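# Pull blue and yellow bins to near edge, replace hook

## Task

Move the blue bin and the yellow bin, and no other bin, to the bench edge closest to the arms. Put the hook back at its current spot, lying flat on the bench with its handle sticking out past that same edge. All bins must finish upright, anything inside a bin must still be inside it at the end, and the benches must not be shifted.

## Robot and tools

Robots: three i2rt Big YAM arms, arm1, arm2 and arm3, each with a five-fingered right hand and a wrist camera. Their feet (base_link) sit in a row along scene x: arm1 at x=-0.913, arm2 at x=+0.004, arm3 at x=+0.917, all near y=0 and z of about 0.73 to 0.78 m. Each foot is turned about 90 degrees, so its own +x points roughly along scene +y. The hand reaches about 1.07 m from the joint1 axis.

Frame: every pose is in one scene frame, metres, origin on the floor, +z up. The hand point sits 0.045 m in front of the palm; its +z runs along the straight fingers, +y out of the palm, +x across the palm away from the thumb. Printed hand positions drift more at long reach. hand_target is where the currently held joint targets would put the hand.

Tool move: optional keys arm1, arm2, arm3 (one object per arm) plus cameras. Each arm object may hold:
- joints: absolute targets keyed by name. joint1_rad -2.879..2.879 (base yaw, positive counter-clockwise from above), joint2_rad 0..3.141 (shoulder, positive lifts forward), joint3_rad 0..3.019 (elbow, positive opens), joint4_rad -1.692..1.57 (hand pitch, positive tips fingers up), joint5_rad -1.57..1.57 (hand sideways, positive to the arm's right), joint6_rad -2.094..2.094 (roll, positive clockwise seen from behind). Radians. Hand keys range -1..1: hand_little, hand_ring, hand_middle, hand_index, hand_thumb_bend (+1 straight, -1 curled), hand_thumb_turn (+1 beside palm, -1 opposite the fingers), hand_force_limit (stop force, about 0 N at -1 to 10 N at +1, 15 N for thumb motors), hand_speed (-0.96..1; full speed from +0.48 up).
- target: an absolute pose [x, y, z, qw, qx, qy, qz] in the scene frame (metres, unit quaternion), written as the hand line prints it. The hand travels in a straight line from hand_target toward it. With target, joints may only contain the hand_ keys.
- speed: top path speed in m/s, 0.002..4.3, default 0.25; turning capped at twice that in rad/s.
- min_time_s: 0.1..8 s, least duration for that arm's joint motions.
All parts start together. Hand paths in one call finish together and stop after 10 s; a call lasts at most 15 s. Paths ignore obstacles and other arms; the hand can lag, stray and overshoot, worst with a straight arm. Joint-space moves may swing wide. Fast, stretched moves can overshoot by up to about 30 degrees. A call with no action returns full state and all images.

Tool wait: seconds 0..10, optional cameras. Commands nothing.
Tool zoom_image: camera name and region [x0, y0, x1, y1] in pixels from the top-left, at most 504 by 504, on that camera's newest image.
Tool show_instructions: no arguments, shows the reference page.
Tool finished_scene: optional scene=1; final, so only call when the goal holds without help.
Cameras: arm1_cam_wrist, arm2_cam_wrist, arm3_cam_wrist (672x504 fisheye), room_a, room_b (504x504), or "all"; [] gives none. Calibration lines give intrinsics and T_world_to_cam for projecting scene points.

Results: "move" lists arms that got a motion; "as last shown" marks an uncommanded arm whose status reads "not commanded". Joint velocities are in rad/s; "within noise" means the arm is still. Joint torques in N m, positive toward larger joint values; torques 3 and 4 wrap at ±28. Hand readings: hand_stopped_by gives six words for little, ring, middle, index, thumb_bend, thumb_turn: moving, target, force, stalled or fault. The *_load_n values are fingertip forces in N, positive when pushed open; a lost grip shows as load falling near 0. Status words: off_target (resting away from target, maybe still pushing), time_out (a stop; on_its_own shows the kept target), not_followed, "joint command not followed" or "pose unreachable" (a safety check withholding targets; fingers still act). After a refused call or a stop, the rest of the calls in that reply are skipped. MOTOR HOT appears at 85 C; at 100 C the arm goes limp for 30 to 60 s and keys show limit_stop_at_motor_heat, to be resent.

Gripping: a finger motor moves only when its target changes by 0.002 or more, then locks at target or at the force limit. To grip gently use hand_speed -0.94 or lower. To tighten, raise hand_force_limit and send a more closed target; to release, send a more open one. Thumb turned in front (-1) lets the hand wrap objects 0.035 to 0.065 m thick, or a handle down to about 0.025 m. A bracket on the little-finger side of the wrist sticks out and can strike things. At the start force limit is 0 and speed -0.8.

Avoid: hands or fingers of two arms pressing each other (including closing a hand on another's fingers), hard hits on benches or heavy items, shoving the benches, dropping or flinging objects, tipping bins or spilling their contents, and anything leaving the work area or reaching the floor. Robots keep pushing after contact, so stop short. Occasional small disturbances may nudge loose objects. Thinking time lets the scene run while arms hold their last command; a held steady grip costs nothing, but stretched arms heat up.

Each tool is called after ">>>" by a JSON object that holds its "name" and its "arguments", one argument or row to a line.

Reference images:

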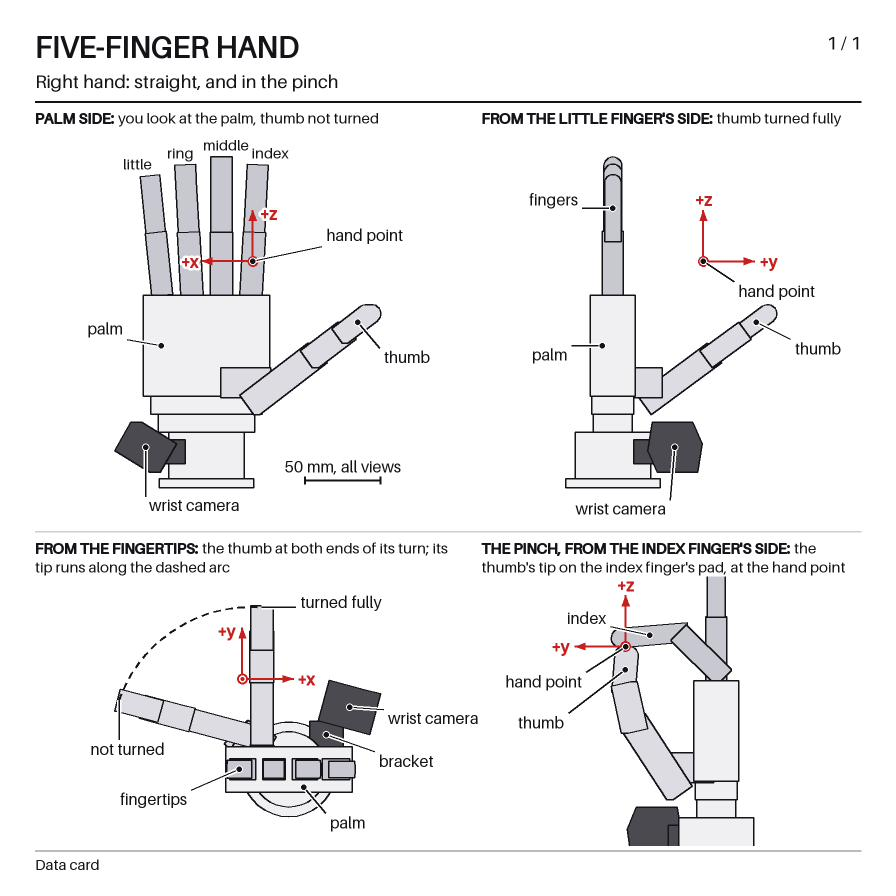

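## Session

>>> {"name": "move", "arguments": {

}}

Scene clock: 0.00 s.
Joint torques (N m): no reading
Heat: arm1: hottest joint6_rad 30 °C; arm2: hottest joint5_rad 27 °C; arm3: hottest joint6_rad 28 °C.
Joint velocities: within noise
arm1.joint_positions: joint1_rad=+0.094 joint2_rad=+0.639 joint3_rad=+1.387 joint4_rad=-1.255 joint5_rad=+0.177 joint6_rad=-0.894 hand_little=+1.000 hand_ring=+1.000 hand_middle=+1.000 hand_index=+1.000 hand_thumb_turn=+1.000 hand_thumb_bend=+1.000 hand_force_limit=+0.000 hand_speed=-0.800
arm1.joint_status: not commanded
arm1.hand_stopped_by: target,target,target,target,target,target
arm1.little_load_n: 0.0
arm1.ring_load_n: 0.0
arm1.middle_load_n: 0.0
arm1.index_load_n: 0.0
arm1.thumb_bend_load_n: 0.0
arm1.thumb_turn_load_n: 0.0
arm1.hand: x=-0.8824 y=+0.2445 z=+1.2432 quat_wxyz=(-0.441, +0.770, +0.378, +0.266) (m; scene frame)
arm1.hand_target: x=-0.8823 y=+0.2437 z=+1.2527 quat_wxyz=(-0.450, +0.765, +0.374, +0.269) (m; scene frame)
arm1.hand_status: not commanded
arm2.joint_positions: joint1_rad=+0.626 joint2_rad=+0.588 joint3_rad=+1.325 joint4_rad=-1.216 joint5_rad=-0.047 joint6_rad=-1.030 hand_little=+1.000 hand_ring=+1.000 hand_middle=+1.000 hand_index=+1.000 hand_thumb_turn=+1.000 hand_thumb_bend=+1.000 hand_force_limit=+0.000 hand_speed=-0.800
arm2.joint_status: not commanded
arm2.hand_stopped_by: target,target,target,target,target,target
arm2.little_load_n: 0.0
arm2.ring_load_n: 0.0
arm2.middle_load_n: 0.0
arm2.index_load_n: 0.0
arm2.thumb_bend_load_n: 0.0
arm2.thumb_turn_load_n: -0.5
arm2.hand: x=-0.1188 y=+0.1942 z=+1.2619 quat_wxyz=(-0.514, +0.563, +0.641, +0.086) (m; scene frame)
arm2.hand_target: x=-0.1186 y=+0.1937 z=+1.2727 quat_wxyz=(-0.525, +0.558, +0.637, +0.088) (m; scene frame)
arm2.hand_status: not commanded
arm3.joint_positions: joint1_rad=-0.455 joint2_rad=+0.620 joint3_rad=+1.442 joint4_rad=-1.487 joint5_rad=-0.040 joint6_rad=-1.413 hand_little=+1.000 hand_ring=+1.000 hand_middle=+1.000 hand_index=+1.000 hand_thumb_turn=+1.000 hand_thumb_bend=+1.000 hand_force_limit=+0.000 hand_speed=-0.800
arm3.joint_status: not commanded
arm3.hand_stopped_by: target,target,target,target,target,target
arm3.little_load_n: 0.0
arm3.ring_load_n: 0.0
arm3.middle_load_n: 0.0
arm3.index_load_n: 0.0
arm3.thumb_bend_load_n: 0.0
arm3.thumb_turn_load_n: -0.5
arm3.hand: x=+1.0596 y=+0.1556 z=+1.2161 quat_wxyz=(-0.260, +0.810, +0.394, +0.349) (m; scene frame)
arm3.hand_target: x=+1.0594 y=+0.1554 z=+1.2264 quat_wxyz=(-0.266, +0.804, +0.392, +0.359) (m; scene frame)
arm3.hand_status: not commanded
pictures: arm1_cam_wrist, arm2_cam_wrist, arm3_cam_wrist, room_a, room_b

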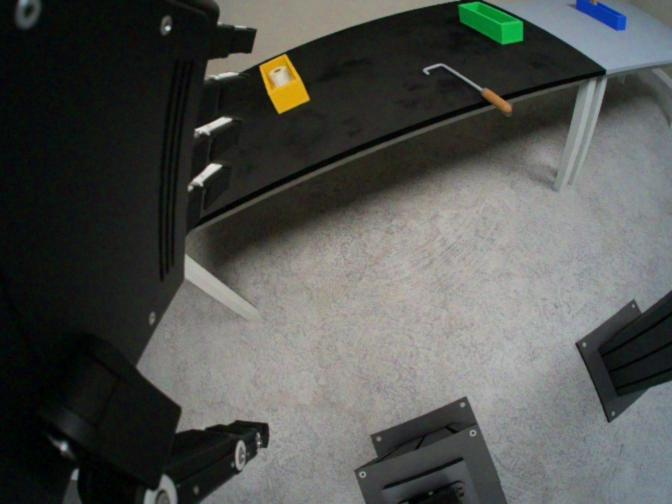

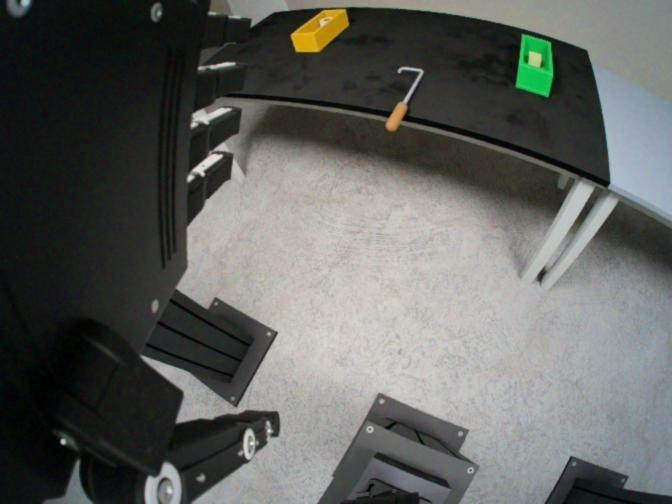

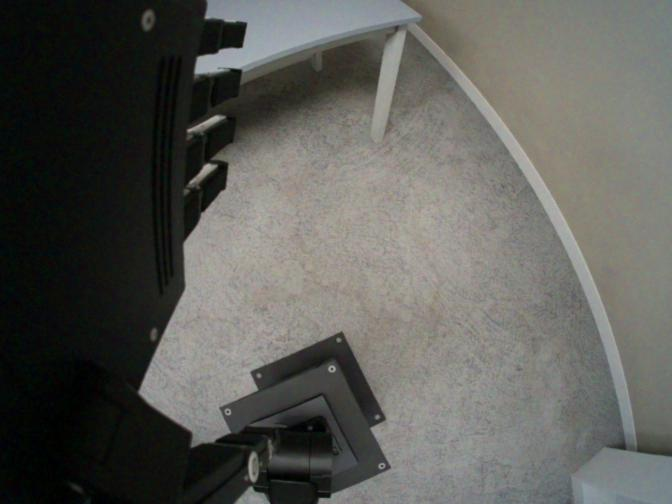

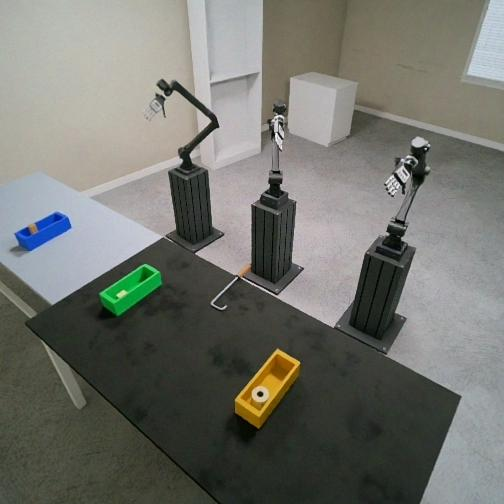

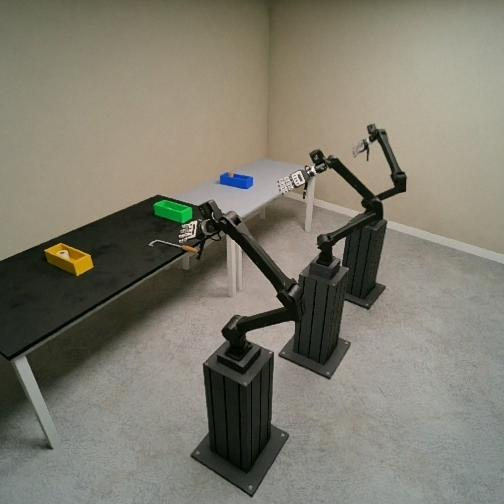

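>>> {"name": "zoom_image", "arguments": {
  "camera": "room_a",
  "region": [0, 150, 252, 340]
}}

>>> {"name": "zoom_image", "arguments": {
  "camera": "room_a",
  "region": [180, 220, 380, 440]
}}

>>> {"name": "zoom_image", "arguments": {
  "camera": "room_b",
  "region": [0, 150, 320, 390]
}}

>>> {"name": "zoom_image", "arguments": {
  "camera": "arm1_cam_wrist",
  "region": [240, 0, 672, 200]
}}

>>> {"name": "zoom_image", "arguments": {
  "camera": "arm2_cam_wrist",
  "region": [230, 0, 662, 200]
}}

Scaled by 2.000 from the camera's image (finer frame: 720x720).

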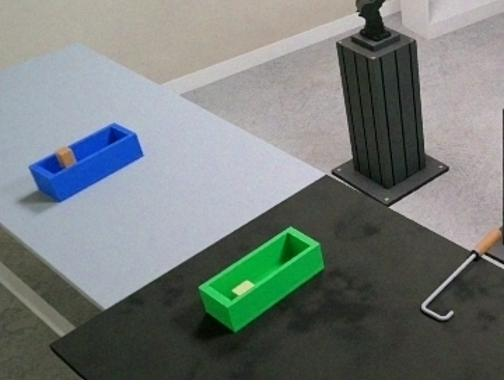

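Scaled by 2.291 from the camera's image (finer frame: 720x720).

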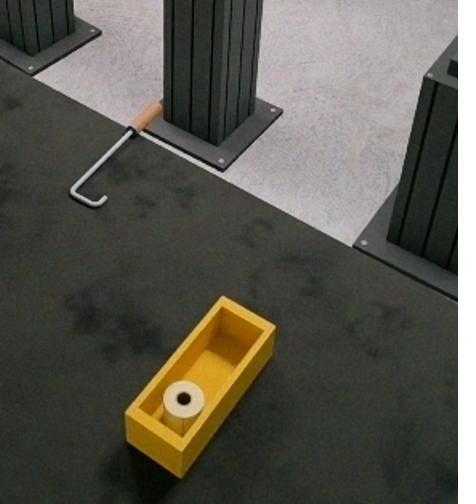

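Scaled by 1.575 from the camera's image (finer frame: 720x720).

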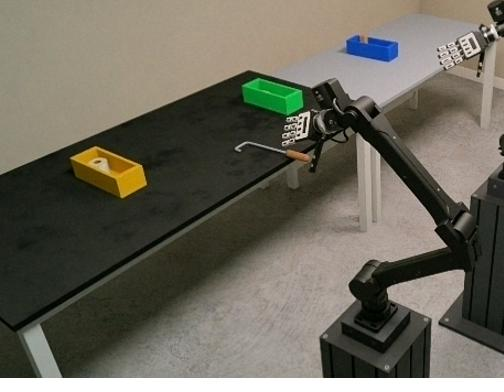

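Scaled by 1.167 from the camera's image (finer frame: 960x720).

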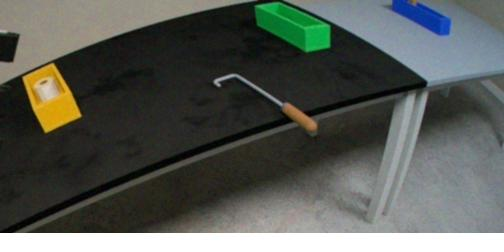

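Scaled by 1.167 from the camera's image (finer frame: 960x720).

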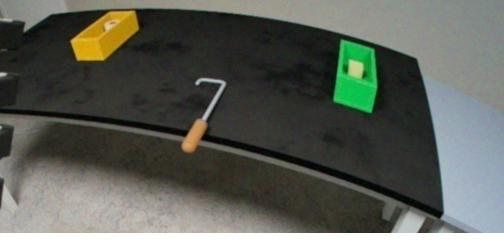

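>>> {"name": "move", "arguments": {
  "arm1": {"target": [-0.55, 0.70, 1.05, 0, 0.7071, -0.7071, 0], "speed": 0.3},
  "cameras": ["arm1_cam_wrist","room_a","room_b"]
}}

Scene clock: 245.57 s.
Joint torques (N m): arm1=[-0.5 -22.71 10.47 1.33 -0.18 0.11] | arm2=[-1.32 1.55 8.62 2.03 0.1 -0.06] | arm3=[-0.79 2.2 8.95 1.4 -0.06 -0.13]
Heat: arm1: hottest joint3_rad 32 °C; arm2: hottest joint3_rad 30 °C; arm3: hottest joint3_rad 32 °C.
move: arm1 off_target
Joint velocities: within noise
arm1.joint_positions: joint1_rad=-0.594 joint2_rad=+2.385 joint3_rad=+2.879 joint4_rad=-1.697 joint5_rad=-0.038 joint6_rad=+1.098 hand_little=+1.000 hand_ring=+1.000 hand_middle=+1.000 hand_index=+1.000 hand_thumb_turn=+1.000 hand_thumb_bend=+1.000 hand_force_limit=+0.000 hand_speed=-0.800
arm1.joint_status: not commanded
arm1.hand_stopped_by: target,target,target,target,target,target
arm1.little_load_n: 0.0
arm1.ring_load_n: 0.0
arm1.middle_load_n: 0.0
arm1.index_load_n: 0.0
arm1.thumb_bend_load_n: 0.0
arm1.thumb_turn_load_n: -0.5
arm1.hand: x=-0.5590 y=+0.6983 z=+1.0337 quat_wxyz=(-0.177, +0.663, -0.724, -0.067)
arm1.hand_target: x=-0.5510 y=+0.6985 z=+1.0492 quat_wxyz=(-0.195, +0.654, -0.727, -0.073)
arm1.hand_status: off_target (0.019 m and 22.4 deg from the pose sent, 0.596 m and 147.8 deg at the start; pose on its path clipped on 38 of 164 steps; a joint's target at an end of its range on 66 of 164 steps)
arm2, arm3: as last shown
arm2.thumb_turn_load_n: 0.0
arm3.thumb_turn_load_n: 0.0
arm1_cam_wrist: T_world_to_cam=[[-0.97279, -0.11998, -0.19822, -0.25589], [-0.2281, 0.64621, 0.72827, -1.32803], [0.04071, 0.75367, -0.65599, 0.29441]] pos_world=[-0.56383, 0.60559, 1.10958]

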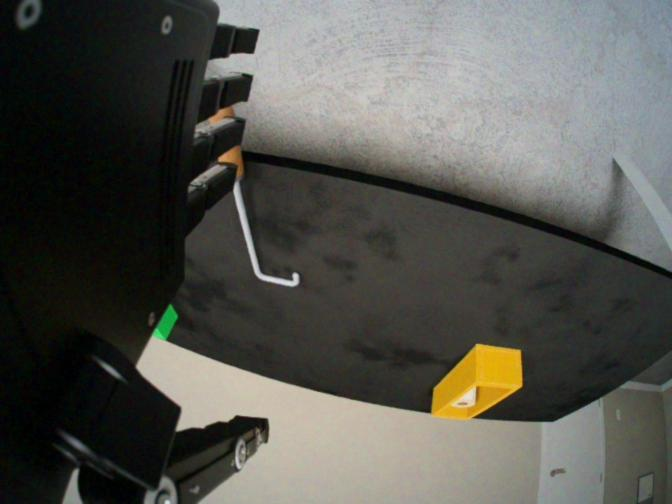

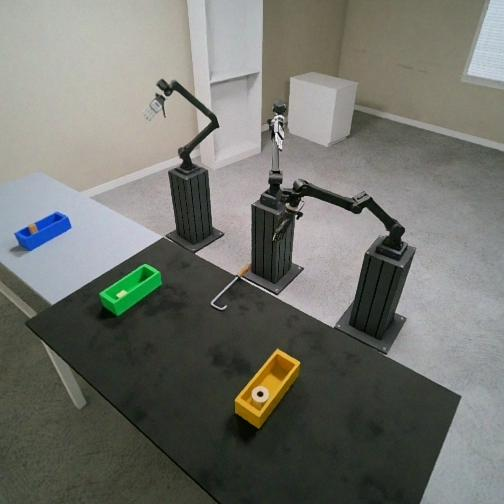

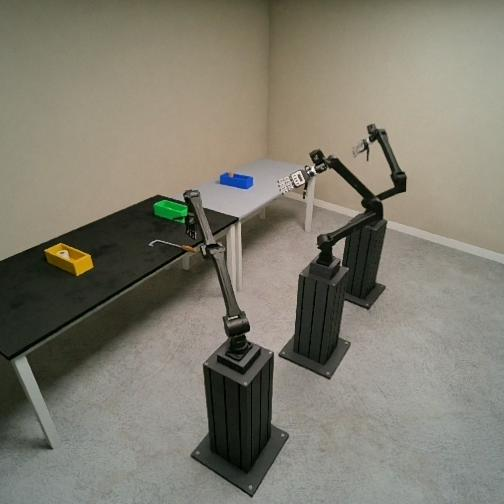

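>>> {"name": "move", "arguments": {
  "arm1": {"target": [-0.88, 0.45, 1.12, 0, 0.7071, -0.7071, 0], "speed": 0.3},
  "arm2": {"target": [-0.27, 0.62, 1.05, -0.1740, 0.7150, -0.6494, -0.1916], "speed": 0.3},
  "cameras": ["arm1_cam_wrist","arm2_cam_wrist"]
}}

Scene clock: 356.33 s.
Joint torques (N m): arm1=[0.56 -10.46 6.16 0.79 -0.22 0.12] | arm2=[-2.96 -15.21 11.89 0.62 0.11 0.01] | arm3=[-0.03 2.02 9.05 1.33 -0.08 -0.12]
Heat: arm1: hottest joint3_rad 36 °C; arm2: hottest joint3_rad 31 °C; arm3: hottest joint3_rad 32 °C.
move: arm1 off_target; arm2 off_target
Joint velocities: within noise
arm1.joint_positions: joint1_rad=-0.270 joint2_rad=+1.389 joint3_rad=+1.690 joint4_rad=-1.697 joint5_rad=-0.027 joint6_rad=+1.331 hand_little=+1.000 hand_ring=+1.000 hand_middle=+1.000 hand_index=+1.000 hand_thumb_turn=+1.000 hand_thumb_bend=+1.000 hand_force_limit=+0.000 hand_speed=-0.800
arm1.joint_status: not commanded
arm1.hand_stopped_by: target,target,target,target,target,target
arm1.little_load_n: 0.0
arm1.ring_load_n: 0.0
arm1.middle_load_n: 0.0
arm1.index_load_n: 0.0
arm1.thumb_bend_load_n: -0.5
arm1.thumb_turn_load_n: 0.0
arm1.hand: x=-0.8748 y=+0.4546 z=+1.1236 quat_wxyz=(-0.073, +0.703, -0.705, -0.057)
arm1.hand_target: x=-0.8799 y=+0.4500 z=+1.1194 quat_wxyz=(-0.065, +0.703, -0.706, -0.054)
arm1.hand_status: off_target (0.008 m and 10.7 deg from the pose sent, 0.415 m and 22.4 deg at the start; a joint's target at an end of its range on 85 of 180 steps)
arm2.joint_positions: joint1_rad=+0.372 joint2_rad=+1.685 joint3_rad=+1.605 joint4_rad=-1.017 joint5_rad=+0.132 joint6_rad=+1.805 hand_little=+1.000 hand_ring=+1.000 hand_middle=+1.000 hand_index=+1.000 hand_thumb_turn=+1.000 hand_thumb_bend=+1.000 hand_force_limit=+0.000 hand_speed=-0.800
arm2.joint_status: not commanded
arm2.hand_stopped_by: target,target,target,target,target,target
arm2.little_load_n: 0.0
arm2.ring_load_n: 0.0
arm2.middle_load_n: 0.0
arm2.index_load_n: 0.5
arm2.thumb_bend_load_n: 0.0
arm2.thumb_turn_load_n: 0.0
arm2.hand: x=-0.2726 y=+0.6062 z=+1.0316 quat_wxyz=(-0.169, +0.724, -0.644, -0.180)
arm2.hand_target: x=-0.2696 y=+0.6192 z=+1.0499 quat_wxyz=(-0.174, +0.715, -0.649, -0.192)
arm2.hand_status: off_target (0.023 m and 1.9 deg from the pose sent, 0.499 m and 173.2 deg at the start)
arm3: as last shown
arm1_cam_wrist: T_world_to_cam=[[-0.97152, -0.2324, -0.04626, -0.69307], [-0.20719, 0.73836, 0.64179, -1.23449], [-0.11499, 0.6331, -0.76548, 0.59162]] pos_world=[-0.86107, 0.37588, 1.21309]
arm2_cam_wrist: T_world_to_cam=[[-0.94507, -0.3075, -0.11088, 0.04331], [-0.25168, 0.46808, 0.84708, -1.22927], [-0.20858, 0.82846, -0.51976, 0.09366]] pos_world=[-0.24892, 0.51113, 1.09478]

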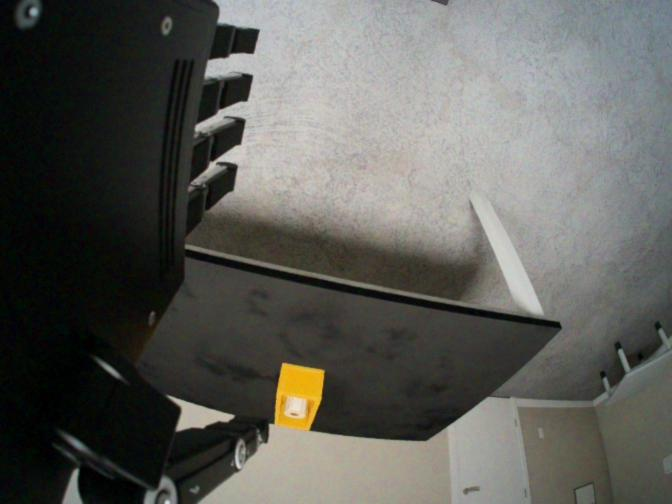

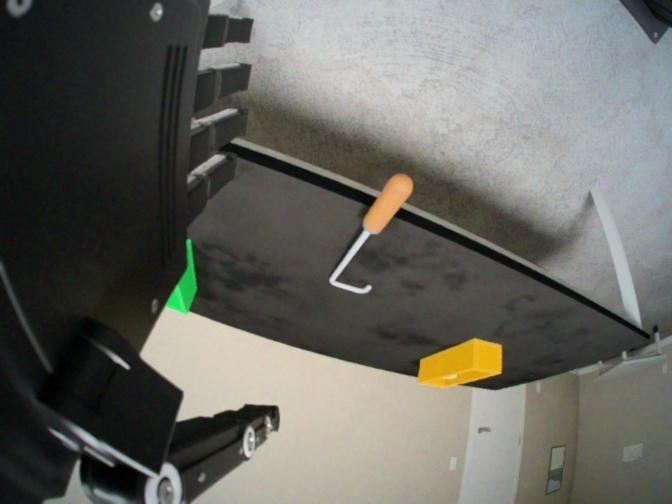

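>>> {"name": "zoom_image", "arguments": {
  "camera": "arm2_cam_wrist",
  "region": [300, 150, 520, 400]
}}

>>> {"name": "zoom_image", "arguments": {
  "camera": "arm1_cam_wrist",
  "region": [240, 320, 380, 450]
}}

Scaled by 2.016 from the camera's image (finer frame: 960x720).

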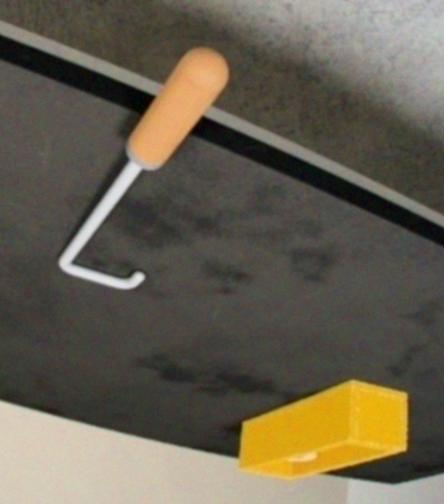

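Scaled by 3.600 from the camera's image (finer frame: 960x720).

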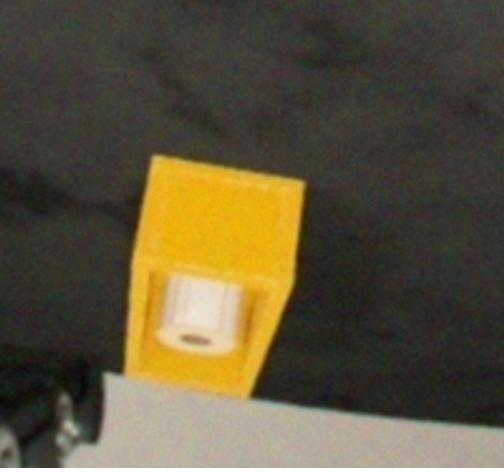

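>>> {"name": "move", "arguments": {
  "cameras": ["room_a","room_b","arm1_cam_wrist","arm2_cam_wrist"]
}}

>>> {"name": "zoom_image", "arguments": {
  "camera": "room_a",
  "region": [220, 335, 320, 435]
}}

>>> {"name": "zoom_image", "arguments": {
  "camera": "room_b",
  "region": [30, 230, 110, 290]
}}

>>> {"name": "zoom_image", "arguments": {
  "camera": "room_a",
  "region": [0, 200, 90, 260]
}}

>>> {"name": "zoom_image", "arguments": {
  "camera": "room_b",
  "region": [200, 160, 280, 200]
}}

Scene clock: 396.63 s.
Joint torques (N m): arm1=[0.73 -10.4 6.23 0.75 -0.22 0.14] | arm2=[-2.08 -14.33 11.96 0.54 0.03 0.03] | arm3=[0.21 1.79 8.91 1.37 -0.05 -0.08]
Heat: arm1: hottest joint3_rad 33 °C; arm2: hottest joint3_rad 33 °C; arm3: hottest joint3_rad 32 °C.
Joint velocities: within noise
arm1.joint_positions: joint1_rad=-0.270 joint2_rad=+1.389 joint3_rad=+1.690 joint4_rad=-1.697 joint5_rad=-0.027 joint6_rad=+1.331 hand_little=+1.000 hand_ring=+1.000 hand_middle=+1.000 hand_index=+1.000 hand_thumb_turn=+1.000 hand_thumb_bend=+1.000 hand_force_limit=+0.000 hand_speed=-0.800
arm1.joint_status: not commanded
arm1.hand_stopped_by: target,target,target,target,target,target
arm1.little_load_n: 0.0
arm1.ring_load_n: 0.0
arm1.middle_load_n: 0.0
arm1.index_load_n: 0.0
arm1.thumb_bend_load_n: 0.0
arm1.thumb_turn_load_n: 0.0
arm1.hand: x=-0.8748 y=+0.4546 z=+1.1236 quat_wxyz=(-0.073, +0.703, -0.705, -0.057) (m; scene frame)
arm1.hand_target: x=-0.8799 y=+0.4500 z=+1.1194 quat_wxyz=(-0.065, +0.703, -0.706, -0.054) (m; scene frame)
arm1.hand_status: off_target (0.008 m and 10.7 deg from the pose sent, 0.415 m and 22.4 deg at the start; a joint's target at an end of its range on 85 of 180 steps)
arm2.joint_positions: joint1_rad=+0.372 joint2_rad=+1.685 joint3_rad=+1.605 joint4_rad=-1.017 joint5_rad=+0.132 joint6_rad=+1.805 hand_little=+1.000 hand_ring=+1.000 hand_middle=+1.000 hand_index=+1.000 hand_thumb_turn=+1.000 hand_thumb_bend=+1.000 hand_force_limit=+0.000 hand_speed=-0.800
arm2.joint_status: not commanded
arm2.hand_stopped_by: target,target,target,target,target,target
arm2.little_load_n: 0.0
arm2.ring_load_n: 0.0
arm2.middle_load_n: 0.0
arm2.index_load_n: 0.0
arm2.thumb_bend_load_n: 0.0
arm2.thumb_turn_load_n: 0.0
arm2.hand: x=-0.2726 y=+0.6062 z=+1.0316 quat_wxyz=(-0.169, +0.724, -0.644, -0.180) (m; scene frame)
arm2.hand_target: x=-0.2696 y=+0.6193 z=+1.0499 quat_wxyz=(-0.174, +0.715, -0.649, -0.192) (m; scene frame)
arm2.hand_status: off_target (0.023 m and 1.9 deg from the pose sent, 0.499 m and 173.2 deg at the start)
arm3.joint_positions: joint1_rad=-0.455 joint2_rad=+0.620 joint3_rad=+1.442 joint4_rad=-1.487 joint5_rad=-0.040 joint6_rad=-1.413 hand_little=+1.000 hand_ring=+1.000 hand_middle=+1.000 hand_index=+1.000 hand_thumb_turn=+1.000 hand_thumb_bend=+1.000 hand_force_limit=+0.000 hand_speed=-0.800
arm3.joint_status: not commanded
arm3.hand_stopped_by: target,target,target,target,target,target
arm3.little_load_n: 0.0
arm3.ring_load_n: 0.0
arm3.middle_load_n: 0.0
arm3.index_load_n: 0.0
arm3.thumb_bend_load_n: 0.0
arm3.thumb_turn_load_n: 0.0
arm3.hand: x=+1.0596 y=+0.1556 z=+1.2161 quat_wxyz=(-0.260, +0.810, +0.394, +0.349) (m; scene frame)
arm3.hand_target: x=+1.0594 y=+0.1554 z=+1.2264 quat_wxyz=(-0.266, +0.804, +0.392, +0.359) (m; scene frame)
arm3.hand_status: not commanded
pictures: arm1_cam_wrist, arm2_cam_wrist, room_a, room_b
camera_calibration:
arm1_cam_wrist: T_world_to_cam=[[-0.97152, -0.2324, -0.04626, -0.69307], [-0.20719, 0.73836, 0.64179, -1.23449], [-0.11499, 0.6331, -0.76548, 0.59162]] pos_world=[-0.86107, 0.37588, 1.21309]
arm2_cam_wrist: T_world_to_cam=[[-0.94519, -0.30717, -0.11071, 0.04293], [-0.25138, 0.46819, 0.84712, -1.22929], [-0.20837, 0.82852, -0.51974, 0.09365]] pos_world=[-0.24892, 0.51113, 1.09478]

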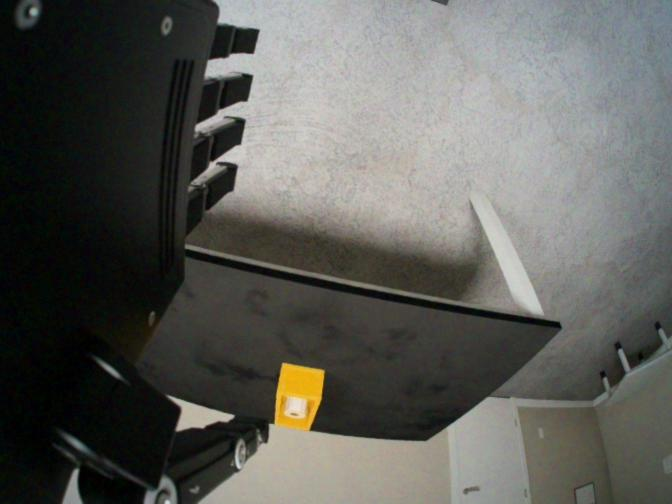

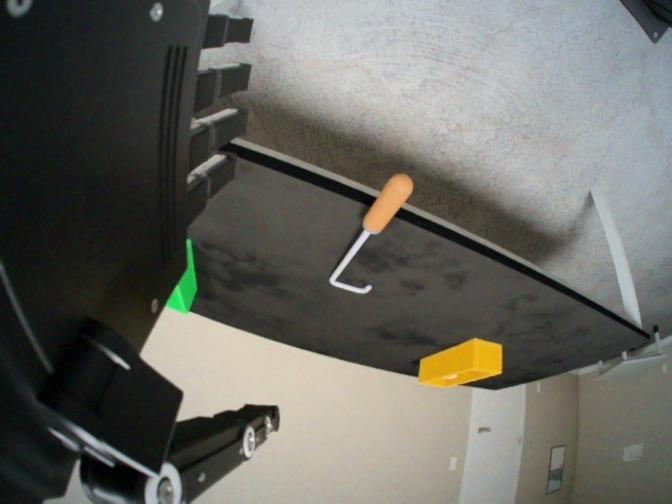

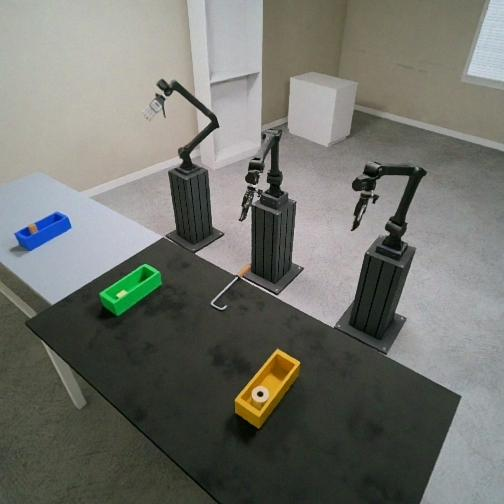

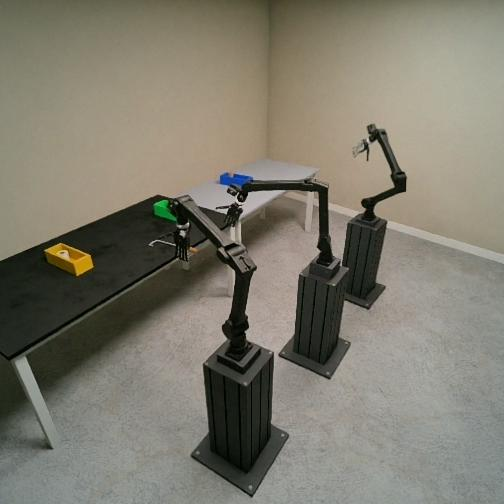

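Scaled by 5.040 from the camera's image (finer frame: 720x720).

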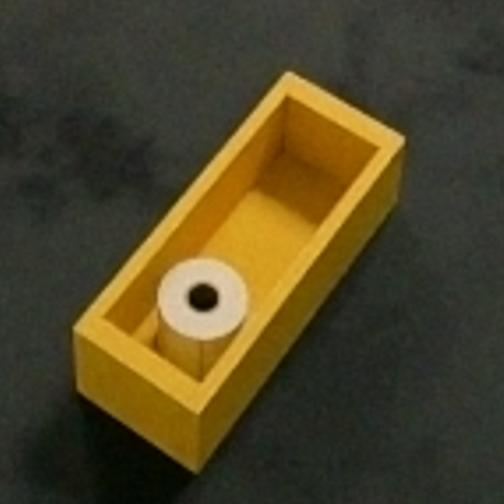

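Scaled by 6.300 from the camera's image (finer frame: 720x720).

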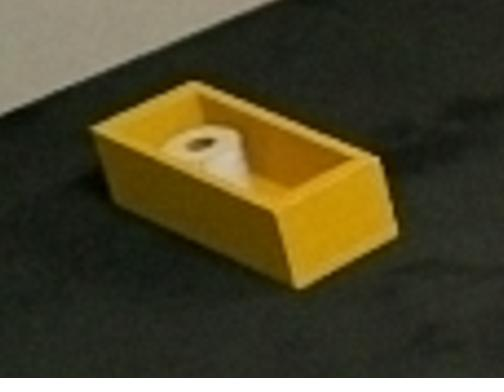

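Scaled by 5.600 from the camera's image (finer frame: 720x720).

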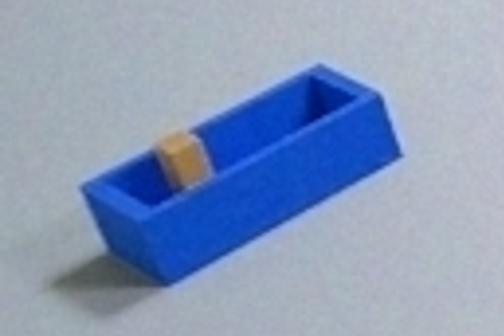

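Scaled by 6.300 from the camera's image (finer frame: 720x720).

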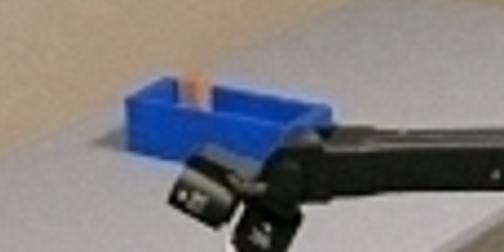

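>>> {"name": "zoom_image", "arguments": {
  "camera": "room_a",
  "region": [200, 110, 320, 230]
}}

>>> {"name": "zoom_image", "arguments": {
  "camera": "room_b",
  "region": [140, 150, 360, 300]
}}

Scaled by 4.200 from the camera's image (finer frame: 720x720).

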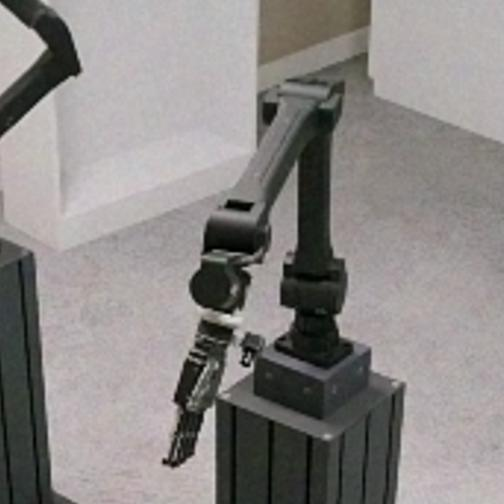

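Scaled by 2.291 from the camera's image (finer frame: 720x720).

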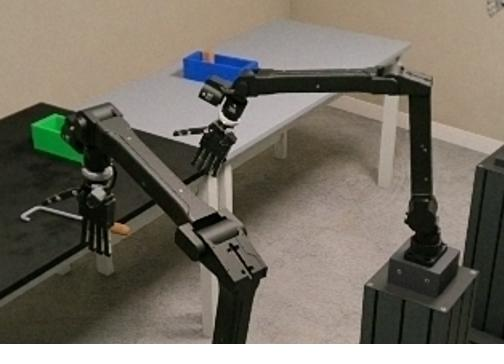

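>>> {"name": "move", "arguments": {
  "arm2": {"target": [-0.384, 0.749, 0.93, -0.1740, 0.7150, -0.6494, -0.1916], "speed": 0.15, "joints": {"hand_thumb_turn": -1, "hand_speed": -0.6}},
  "cameras": ["arm2_cam_wrist","room_a","room_b"]
}}

>>> {"name": "zoom_image", "arguments": {
  "camera": "room_a",
  "region": [180, 160, 300, 320]
}}

>>> {"name": "zoom_image", "arguments": {
  "camera": "room_b",
  "region": [130, 170, 280, 290]
}}

Scene clock: 556.13 s.
Joint torques (N m): arm1=[0.73 -10.52 6.23 0.75 -0.2 0.12] | arm2=[-0.38 -22.36 11.97 0.51 0.35 0.02] | arm3=[-0.5 1.61 9.02 1.37 -0.1 -0.11]
Heat: arm1: hottest joint3_rad 31 °C; arm2: hottest joint3_rad 36 °C; arm3: hottest joint3_rad 33 °C.
move: arm2 off_target
Joint velocities: within noise
arm1, arm3: as last shown
arm2.joint_positions: joint1_rad=+0.435 joint2_rad=+2.197 joint3_rad=+2.072 joint4_rad=-0.983 joint5_rad=+0.166 joint6_rad=+1.881 hand_little=+1.000 hand_ring=+1.000 hand_middle=+1.000 hand_index=+1.000 hand_thumb_turn=-1.000 hand_thumb_bend=+1.000 hand_force_limit=+0.000 hand_speed=-0.600
arm2.joint_status: all done
arm2.hand_stopped_by: target,target,target,target,target,target
arm2.little_load_n: 0.0
arm2.ring_load_n: 0.0
arm2.middle_load_n: 0.0
arm2.index_load_n: 0.0
arm2.thumb_bend_load_n: 0.0
arm2.thumb_turn_load_n: 0.0
arm2.hand: x=-0.3726 y=+0.7423 z=+0.9135 quat_wxyz=(-0.169, +0.718, -0.651, -0.179)
arm2.hand_target: x=-0.3835 y=+0.7482 z=+0.9301 quat_wxyz=(-0.174, +0.715, -0.649, -0.192)
arm2.hand_status: off_target (0.021 m and 1.6 deg from the pose sent, 0.208 m and 1.9 deg at the start)
arm3.thumb_bend_load_n: 0.5
arm2_cam_wrist: T_world_to_cam=[[-0.95121, -0.28949, -0.10679, -0.04185], [-0.23944, 0.47425, 0.8472, -1.21817], [-0.19461, 0.83143, -0.52043, -0.09779]] pos_world=[-0.35052, 0.64691, 0.97668]

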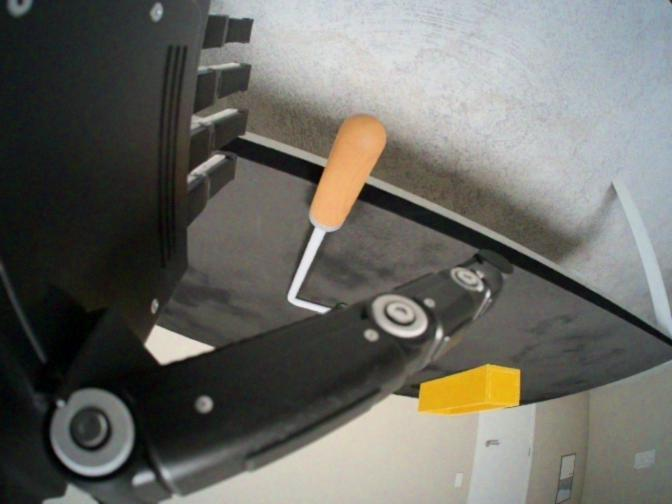

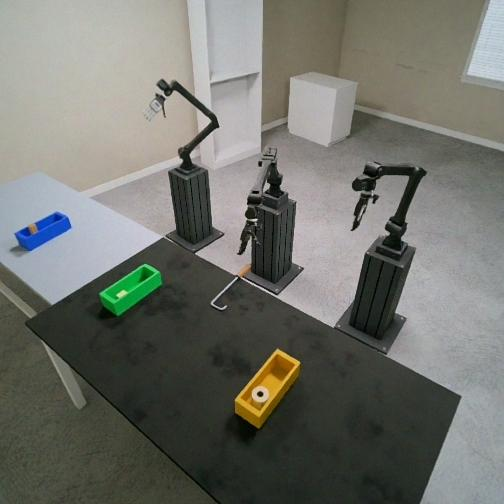

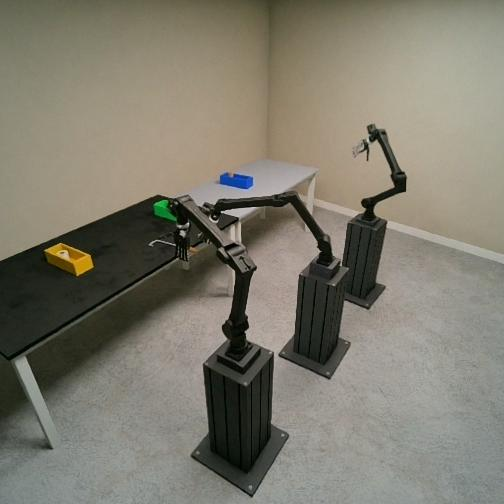

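Scaled by 3.150 from the camera's image (finer frame: 720x720).

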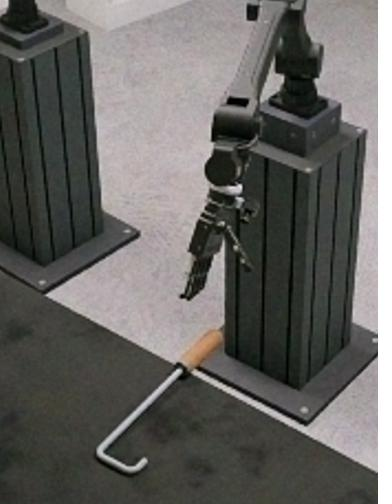

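Scaled by 3.360 from the camera's image (finer frame: 720x720).

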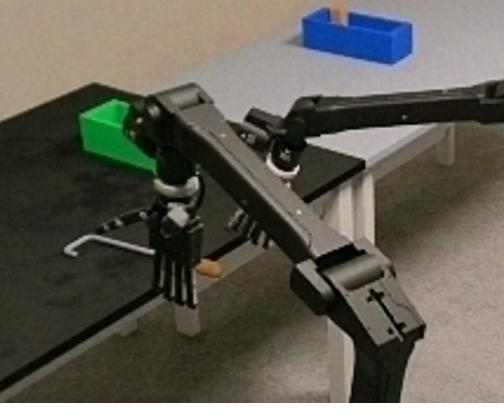

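>>> {"name": "move", "arguments": {
  "arm2": {"target": [-0.396, 0.771, 0.887, -0.1798, 0.6949, -0.6710, -0.1862], "speed": 0.1},
  "cameras": ["arm2_cam_wrist"]
}}

Scene clock: 599.60 s.
Joint torques (N m): arm1=[0.79 -10.64 6.24 0.73 -0.23 0.13] | arm2=[-0.91 -22.3 11.62 1.33 0.41 0.04] | arm3=[-0.79 1.55 9.05 1.39 -0.09 -0.13]
Heat: arm1: hottest joint3_rad 31 °C; arm2: hottest joint3_rad 35 °C; arm3: hottest joint3_rad 33 °C.
move: arm2 off_target
Joint velocities: within noise
arm1, arm3: as last shown
arm2.joint_positions: joint1_rad=+0.447 joint2_rad=+2.303 joint3_rad=+2.144 joint4_rad=-0.983 joint5_rad=+0.200 joint6_rad=+1.947 hand_little=+1.000 hand_ring=+1.000 hand_middle=+1.000 hand_index=+1.000 hand_thumb_turn=-1.000 hand_thumb_bend=+1.000 hand_force_limit=+0.000 hand_speed=-0.600
arm2.joint_status: not commanded
arm2.hand_stopped_by: target,target,target,target,target,target
arm2.little_load_n: 0.0
arm2.ring_load_n: 0.0
arm2.middle_load_n: -0.5
arm2.index_load_n: 0.0
arm2.thumb_bend_load_n: 0.0
arm2.thumb_turn_load_n: 0.0
arm2.hand: x=-0.3815 y=+0.7603 z=+0.8656 quat_wxyz=(-0.172, +0.700, -0.673, -0.164)
arm2.hand_target: x=-0.3953 y=+0.7696 z=+0.8874 quat_wxyz=(-0.180, +0.695, -0.671, -0.186)
arm2.hand_status: off_target (0.028 m and 2.8 deg from the pose sent, 0.045 m and 3.8 deg at the start)
arm3.thumb_bend_load_n: 0.0
arm2_cam_wrist: T_world_to_cam=[[-0.96593, -0.23257, -0.11352, -0.09328], [-0.21949, 0.50378, 0.83549, -1.19295], [-0.13712, 0.83194, -0.53766, -0.10288]] pos_world=[-0.36604, 0.66488, 0.93079]

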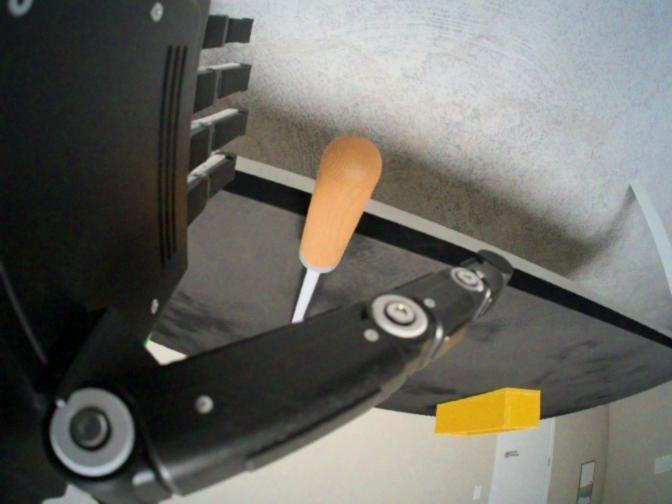

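>>> {"name": "move", "arguments": {
  "arm2": {"target": [-0.400, 0.804, 0.839, -0.1798, 0.6949, -0.6710, -0.1862], "speed": 0.08},
  "cameras": ["arm2_cam_wrist"]
}}

Scene clock: 655.67 s.
Joint torques (N m): arm1=[0.56 -10.4 6.22 0.73 -0.22 0.14] | arm2=[-1.67 -23.94 11.88 1.25 0.17 -0.13] | arm3=[-0.38 1.79 9.06 1.44 -0.1 -0.11]
Heat: arm1: hottest joint3_rad 31 °C; arm2: hottest joint3_rad 36 °C; arm3: hottest joint3_rad 33 °C.
move: arm2 off_target
Joint velocities: within noise
arm1, arm3: as last shown
arm2.joint_positions: joint1_rad=+0.447 joint2_rad=+2.445 joint3_rad=+2.290 joint4_rad=-0.979 joint5_rad=+0.200 joint6_rad=+1.947 hand_little=+1.000 hand_ring=+1.000 hand_middle=+1.000 hand_index=+1.000 hand_thumb_turn=-1.000 hand_thumb_bend=+1.000 hand_force_limit=+0.000 hand_speed=-0.600
arm2.joint_status: not commanded
arm2.hand_stopped_by: target,target,target,target,target,target
arm2.little_load_n: -0.5
arm2.ring_load_n: 0.0
arm2.middle_load_n: 0.0
arm2.index_load_n: 0.0
arm2.thumb_bend_load_n: 0.0
arm2.thumb_turn_load_n: 0.0
arm2.hand: x=-0.3956 y=+0.7895 z=+0.8233 quat_wxyz=(-0.173, +0.699, -0.673, -0.167)
arm2.hand_target: x=-0.3994 y=+0.8029 z=+0.8394 quat_wxyz=(-0.180, +0.695, -0.671, -0.187)
arm2.hand_status: off_target (0.022 m and 2.4 deg from the pose sent, 0.054 m and 2.8 deg at the start)
arm3.thumb_bend_load_n: -0.5
arm2_cam_wrist: T_world_to_cam=[[-0.9663, -0.23202, -0.11153, -0.10718], [-0.2165, 0.49806, 0.83968, -1.17321], [-0.13927, 0.83552, -0.53151, -0.16063]] pos_world=[-0.37994, 0.69367, 0.88779]

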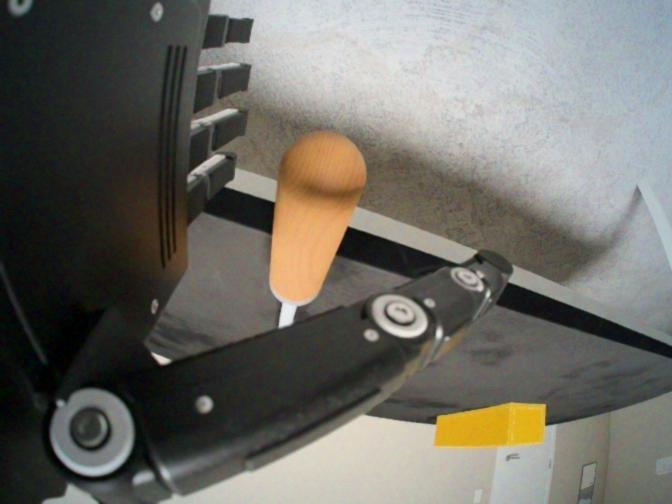

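>>> {"name": "move", "arguments": {
  "arm2": {"target": [-0.390, 0.809, 0.831, -0.1798, 0.6949, -0.6710, -0.1862], "speed": 0.08},
  "cameras": ["arm2_cam_wrist"]
}}

Scene clock: 671.70 s.
Joint torques (N m): arm1=[0.67 -10.23 6.17 0.7 -0.22 0.12] | arm2=[-1.67 -23.06 11.11 1.57 0.09 -0.12] | arm3=[-0.56 2.02 9.02 1.4 -0.08 -0.13]
Heat: arm1: hottest joint3_rad 31 °C; arm2: hottest joint3_rad 37 °C; arm3: hottest joint3_rad 33 °C.
move: arm2 off_target
Joint velocities: within noise
arm1, arm3: as last shown
arm2.joint_positions: joint1_rad=+0.441 joint2_rad=+2.445 joint3_rad=+2.290 joint4_rad=-0.971 joint5_rad=+0.195 joint6_rad=+1.939 hand_little=+1.000 hand_ring=+1.000 hand_middle=+1.000 hand_index=+1.000 hand_thumb_turn=-1.000 hand_thumb_bend=+1.000 hand_force_limit=+0.000 hand_speed=-0.600
arm2.joint_status: not commanded
arm2.hand_stopped_by: target,target,target,target,target,target
arm2.little_load_n: 0.0
arm2.ring_load_n: 0.0
arm2.middle_load_n: 0.0
arm2.index_load_n: 0.0
arm2.thumb_bend_load_n: 0.0
arm2.thumb_turn_load_n: 0.0
arm2.hand: x=-0.3924 y=+0.7929 z=+0.8245 quat_wxyz=(-0.174, +0.700, -0.672, -0.171)
arm2.hand_target: x=-0.3896 y=+0.8080 z=+0.8313 quat_wxyz=(-0.180, +0.695, -0.671, -0.186)
arm2.hand_status: off_target (0.018 m and 2.0 deg from the pose sent, 0.022 m and 2.4 deg at the start)
arm3.thumb_bend_load_n: 0.0
arm2_cam_wrist: T_world_to_cam=[[-0.96588, -0.23476, -0.10934, -0.10262], [-0.21518, 0.49263, 0.84321, -1.17324], [-0.14409, 0.83798, -0.52634, -0.1704]] pos_world=[-0.37613, 0.69667, 0.88838]

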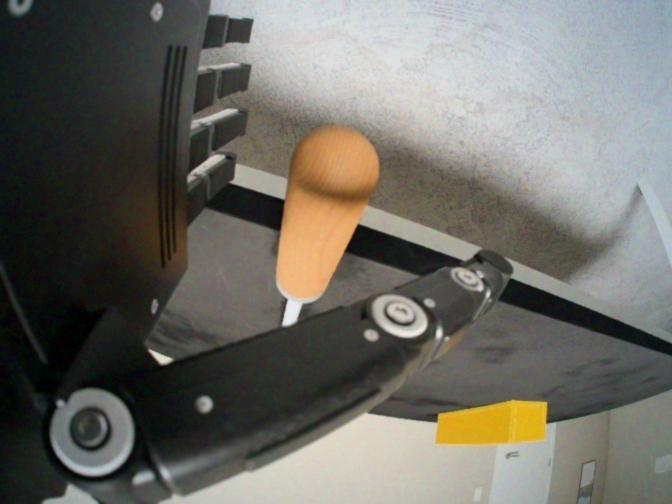

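>>> {"name": "move", "arguments": {
  "arm2": {"target": [-0.381, 0.812, 0.817, -0.1798, 0.6949, -0.6710, -0.1862], "speed": 0.08},
  "cameras": ["arm2_cam_wrist"]
}}

Scene clock: 676.70 s.
Joint torques (N m): arm1=[0.79 -10.4 6.16 0.64 -0.21 0.13] | arm2=[-1.73 -23 8.92 1.81 0.08 -0.14] | arm3=[-0.21 2.02 8.96 1.2 -0.1 -0.12]
Heat: arm1: hottest joint3_rad 31 °C; arm2: hottest joint3_rad 36 °C; arm3: hottest joint3_rad 33 °C.
move: arm2 off_target
Joint velocities: within noise
arm1, arm3: as last shown
arm1.index_load_n: -0.5
arm2.joint_positions: joint1_rad=+0.427 joint2_rad=+2.453 joint3_rad=+2.290 joint4_rad=-0.938 joint5_rad=+0.189 joint6_rad=+1.928 hand_little=+1.000 hand_ring=+1.000 hand_middle=+1.000 hand_index=+1.000 hand_thumb_turn=-1.000 hand_thumb_bend=+1.000 hand_force_limit=+0.000 hand_speed=-0.600
arm2.joint_status: not commanded
arm2.hand_stopped_by: target,target,target,target,target,target
arm2.little_load_n: 0.0
arm2.ring_load_n: 0.0
arm2.middle_load_n: 0.0
arm2.index_load_n: 0.0
arm2.thumb_bend_load_n: 0.0
arm2.thumb_turn_load_n: 0.0
arm2.hand: x=-0.3857 y=+0.8030 z=+0.8230 quat_wxyz=(-0.177, +0.696, -0.671, -0.181)
arm2.hand_target: x=-0.3806 y=+0.8116 z=+0.8168 quat_wxyz=(-0.180, +0.695, -0.671, -0.186)
arm2.hand_status: off_target (0.012 m and 0.7 deg from the pose sent, 0.023 m and 2.0 deg at the start)
arm2_cam_wrist: T_world_to_cam=[[-0.96728, -0.23139, -0.10409, -0.1015], [-0.20575, 0.4753, 0.85543, -1.16811], [-0.14847, 0.84885, -0.50735, -0.20479]] pos_world=[-0.36892, 0.70554, 0.88477]

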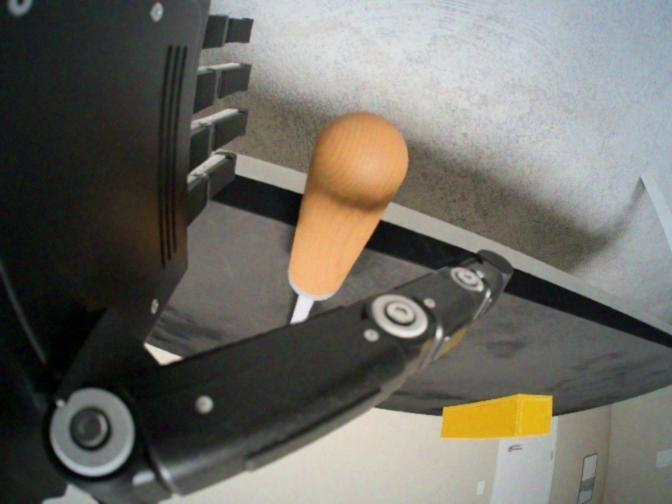

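>>> {"name": "move", "arguments": {
  "arm2": {"target": [-0.383, 0.785, 0.845, -0.1798, 0.6949, -0.6710, -0.1862], "speed": 0.08}
}}

>>> {"name": "move", "arguments": {
  "arm2": {"target": [-0.383, 0.792, 0.825, -0.1798, 0.6949, -0.6710, -0.1862], "speed": 0.08},
  "cameras": ["arm2_cam_wrist"]
}}

Scene clock: 689.10 s.
Joint torques (N m): arm1=[0.85 -10.52 6.23 0.69 -0.2 0.13] | arm2=[-0.79 -26.11 8.09 1.5 0.31 0.04] | arm3=[-0.38 1.73 9.03 1.39 -0.07 -0.17]
Heat: arm1: hottest joint3_rad 31 °C; arm2: hottest joint3_rad 36 °C; arm3: hottest joint3_rad 33 °C.
move: arm2 off_target
Joint velocities: within noise
arm1, arm3: as last shown
arm1.index_load_n: 0.0
arm2.joint_positions: joint1_rad=+0.427 joint2_rad=+2.382 joint3_rad=+2.174 joint4_rad=-0.920 joint5_rad=+0.190 joint6_rad=+1.928 hand_little=+1.000 hand_ring=+1.000 hand_middle=+1.000 hand_index=+1.000 hand_thumb_turn=-1.000 hand_thumb_bend=+1.000 hand_force_limit=+0.000 hand_speed=-0.600
arm2.joint_status: not commanded
arm2.hand_stopped_by: target,target,target,target,target,target
arm2.little_load_n: 0.0
arm2.ring_load_n: 0.5
arm2.middle_load_n: 0.0
arm2.index_load_n: 0.0
arm2.thumb_bend_load_n: 0.0
arm2.thumb_turn_load_n: 0.0
arm2.hand: x=-0.3758 y=+0.7819 z=+0.8247 quat_wxyz=(-0.173, +0.700, -0.672, -0.169)
arm2.hand_target: x=-0.3828 y=+0.7848 z=+0.8452 quat_wxyz=(-0.180, +0.695, -0.671, -0.186)
arm2.hand_status: off_target (0.022 m and 2.2 deg from the pose sent, 0.028 m and 0.6 deg at the start)
arm3.middle_load_n: -0.5
pictures: none

Scene clock: 690.07 s.
Joint torques (N m): arm1=[0.79 -10.64 6.2 0.73 -0.21 0.13] | arm2=[-1.26 -22.77 9.28 1.47 0.3 -0.06] | arm3=[0.38 2.2 8.99 1.37 -0.06 -0.13]
Heat: arm1: hottest joint3_rad 31 °C; arm2: hottest joint3_rad 36 °C; arm3: hottest joint3_rad 33 °C.
move: arm2 done
Joint velocities: within noise
arm1, arm3: as last shown
arm1.index_load_n: -0.5
arm1.thumb_bend_load_n: -0.5
arm2.joint_positions: joint1_rad=+0.427 joint2_rad=+2.382 joint3_rad=+2.174 joint4_rad=-0.899 joint5_rad=+0.190 joint6_rad=+1.928 hand_little=+1.000 hand_ring=+1.000 hand_middle=+1.000 hand_index=+1.000 hand_thumb_turn=-1.000 hand_thumb_bend=+1.000 hand_force_limit=+0.000 hand_speed=-0.600
arm2.joint_status: not commanded
arm2.hand_stopped_by: target,target,target,target,target,target
arm2.little_load_n: 0.0
arm2.ring_load_n: 0.0
arm2.middle_load_n: 0.0
arm2.index_load_n: 0.0
arm2.thumb_bend_load_n: 0.0
arm2.thumb_turn_load_n: 0.0
arm2.hand: x=-0.3778 y=+0.7861 z=+0.8282 quat_wxyz=(-0.177, +0.697, -0.672, -0.178)
arm2.hand_target: x=-0.3828 y=+0.7918 z=+0.8253 quat_wxyz=(-0.180, +0.695, -0.671, -0.186)
arm2.hand_status: done (0.008 m and 1.0 deg from the pose sent, 0.012 m and 2.2 deg at the start)
arm3.middle_load_n: 0.0
arm2_cam_wrist: T_world_to_cam=[[-0.96702, -0.23176, -0.10563, -0.09557], [-0.20813, 0.47997, 0.85224, -1.16475], [-0.14682, 0.84612, -0.51238, -0.17971]] pos_world=[-0.36122, 0.68895, 0.89047]

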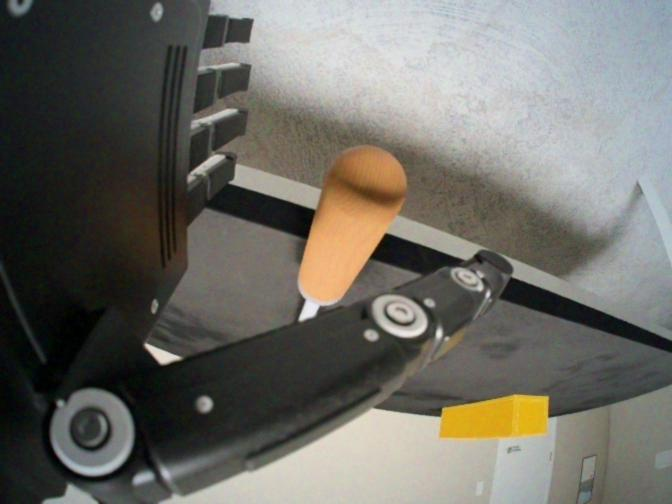

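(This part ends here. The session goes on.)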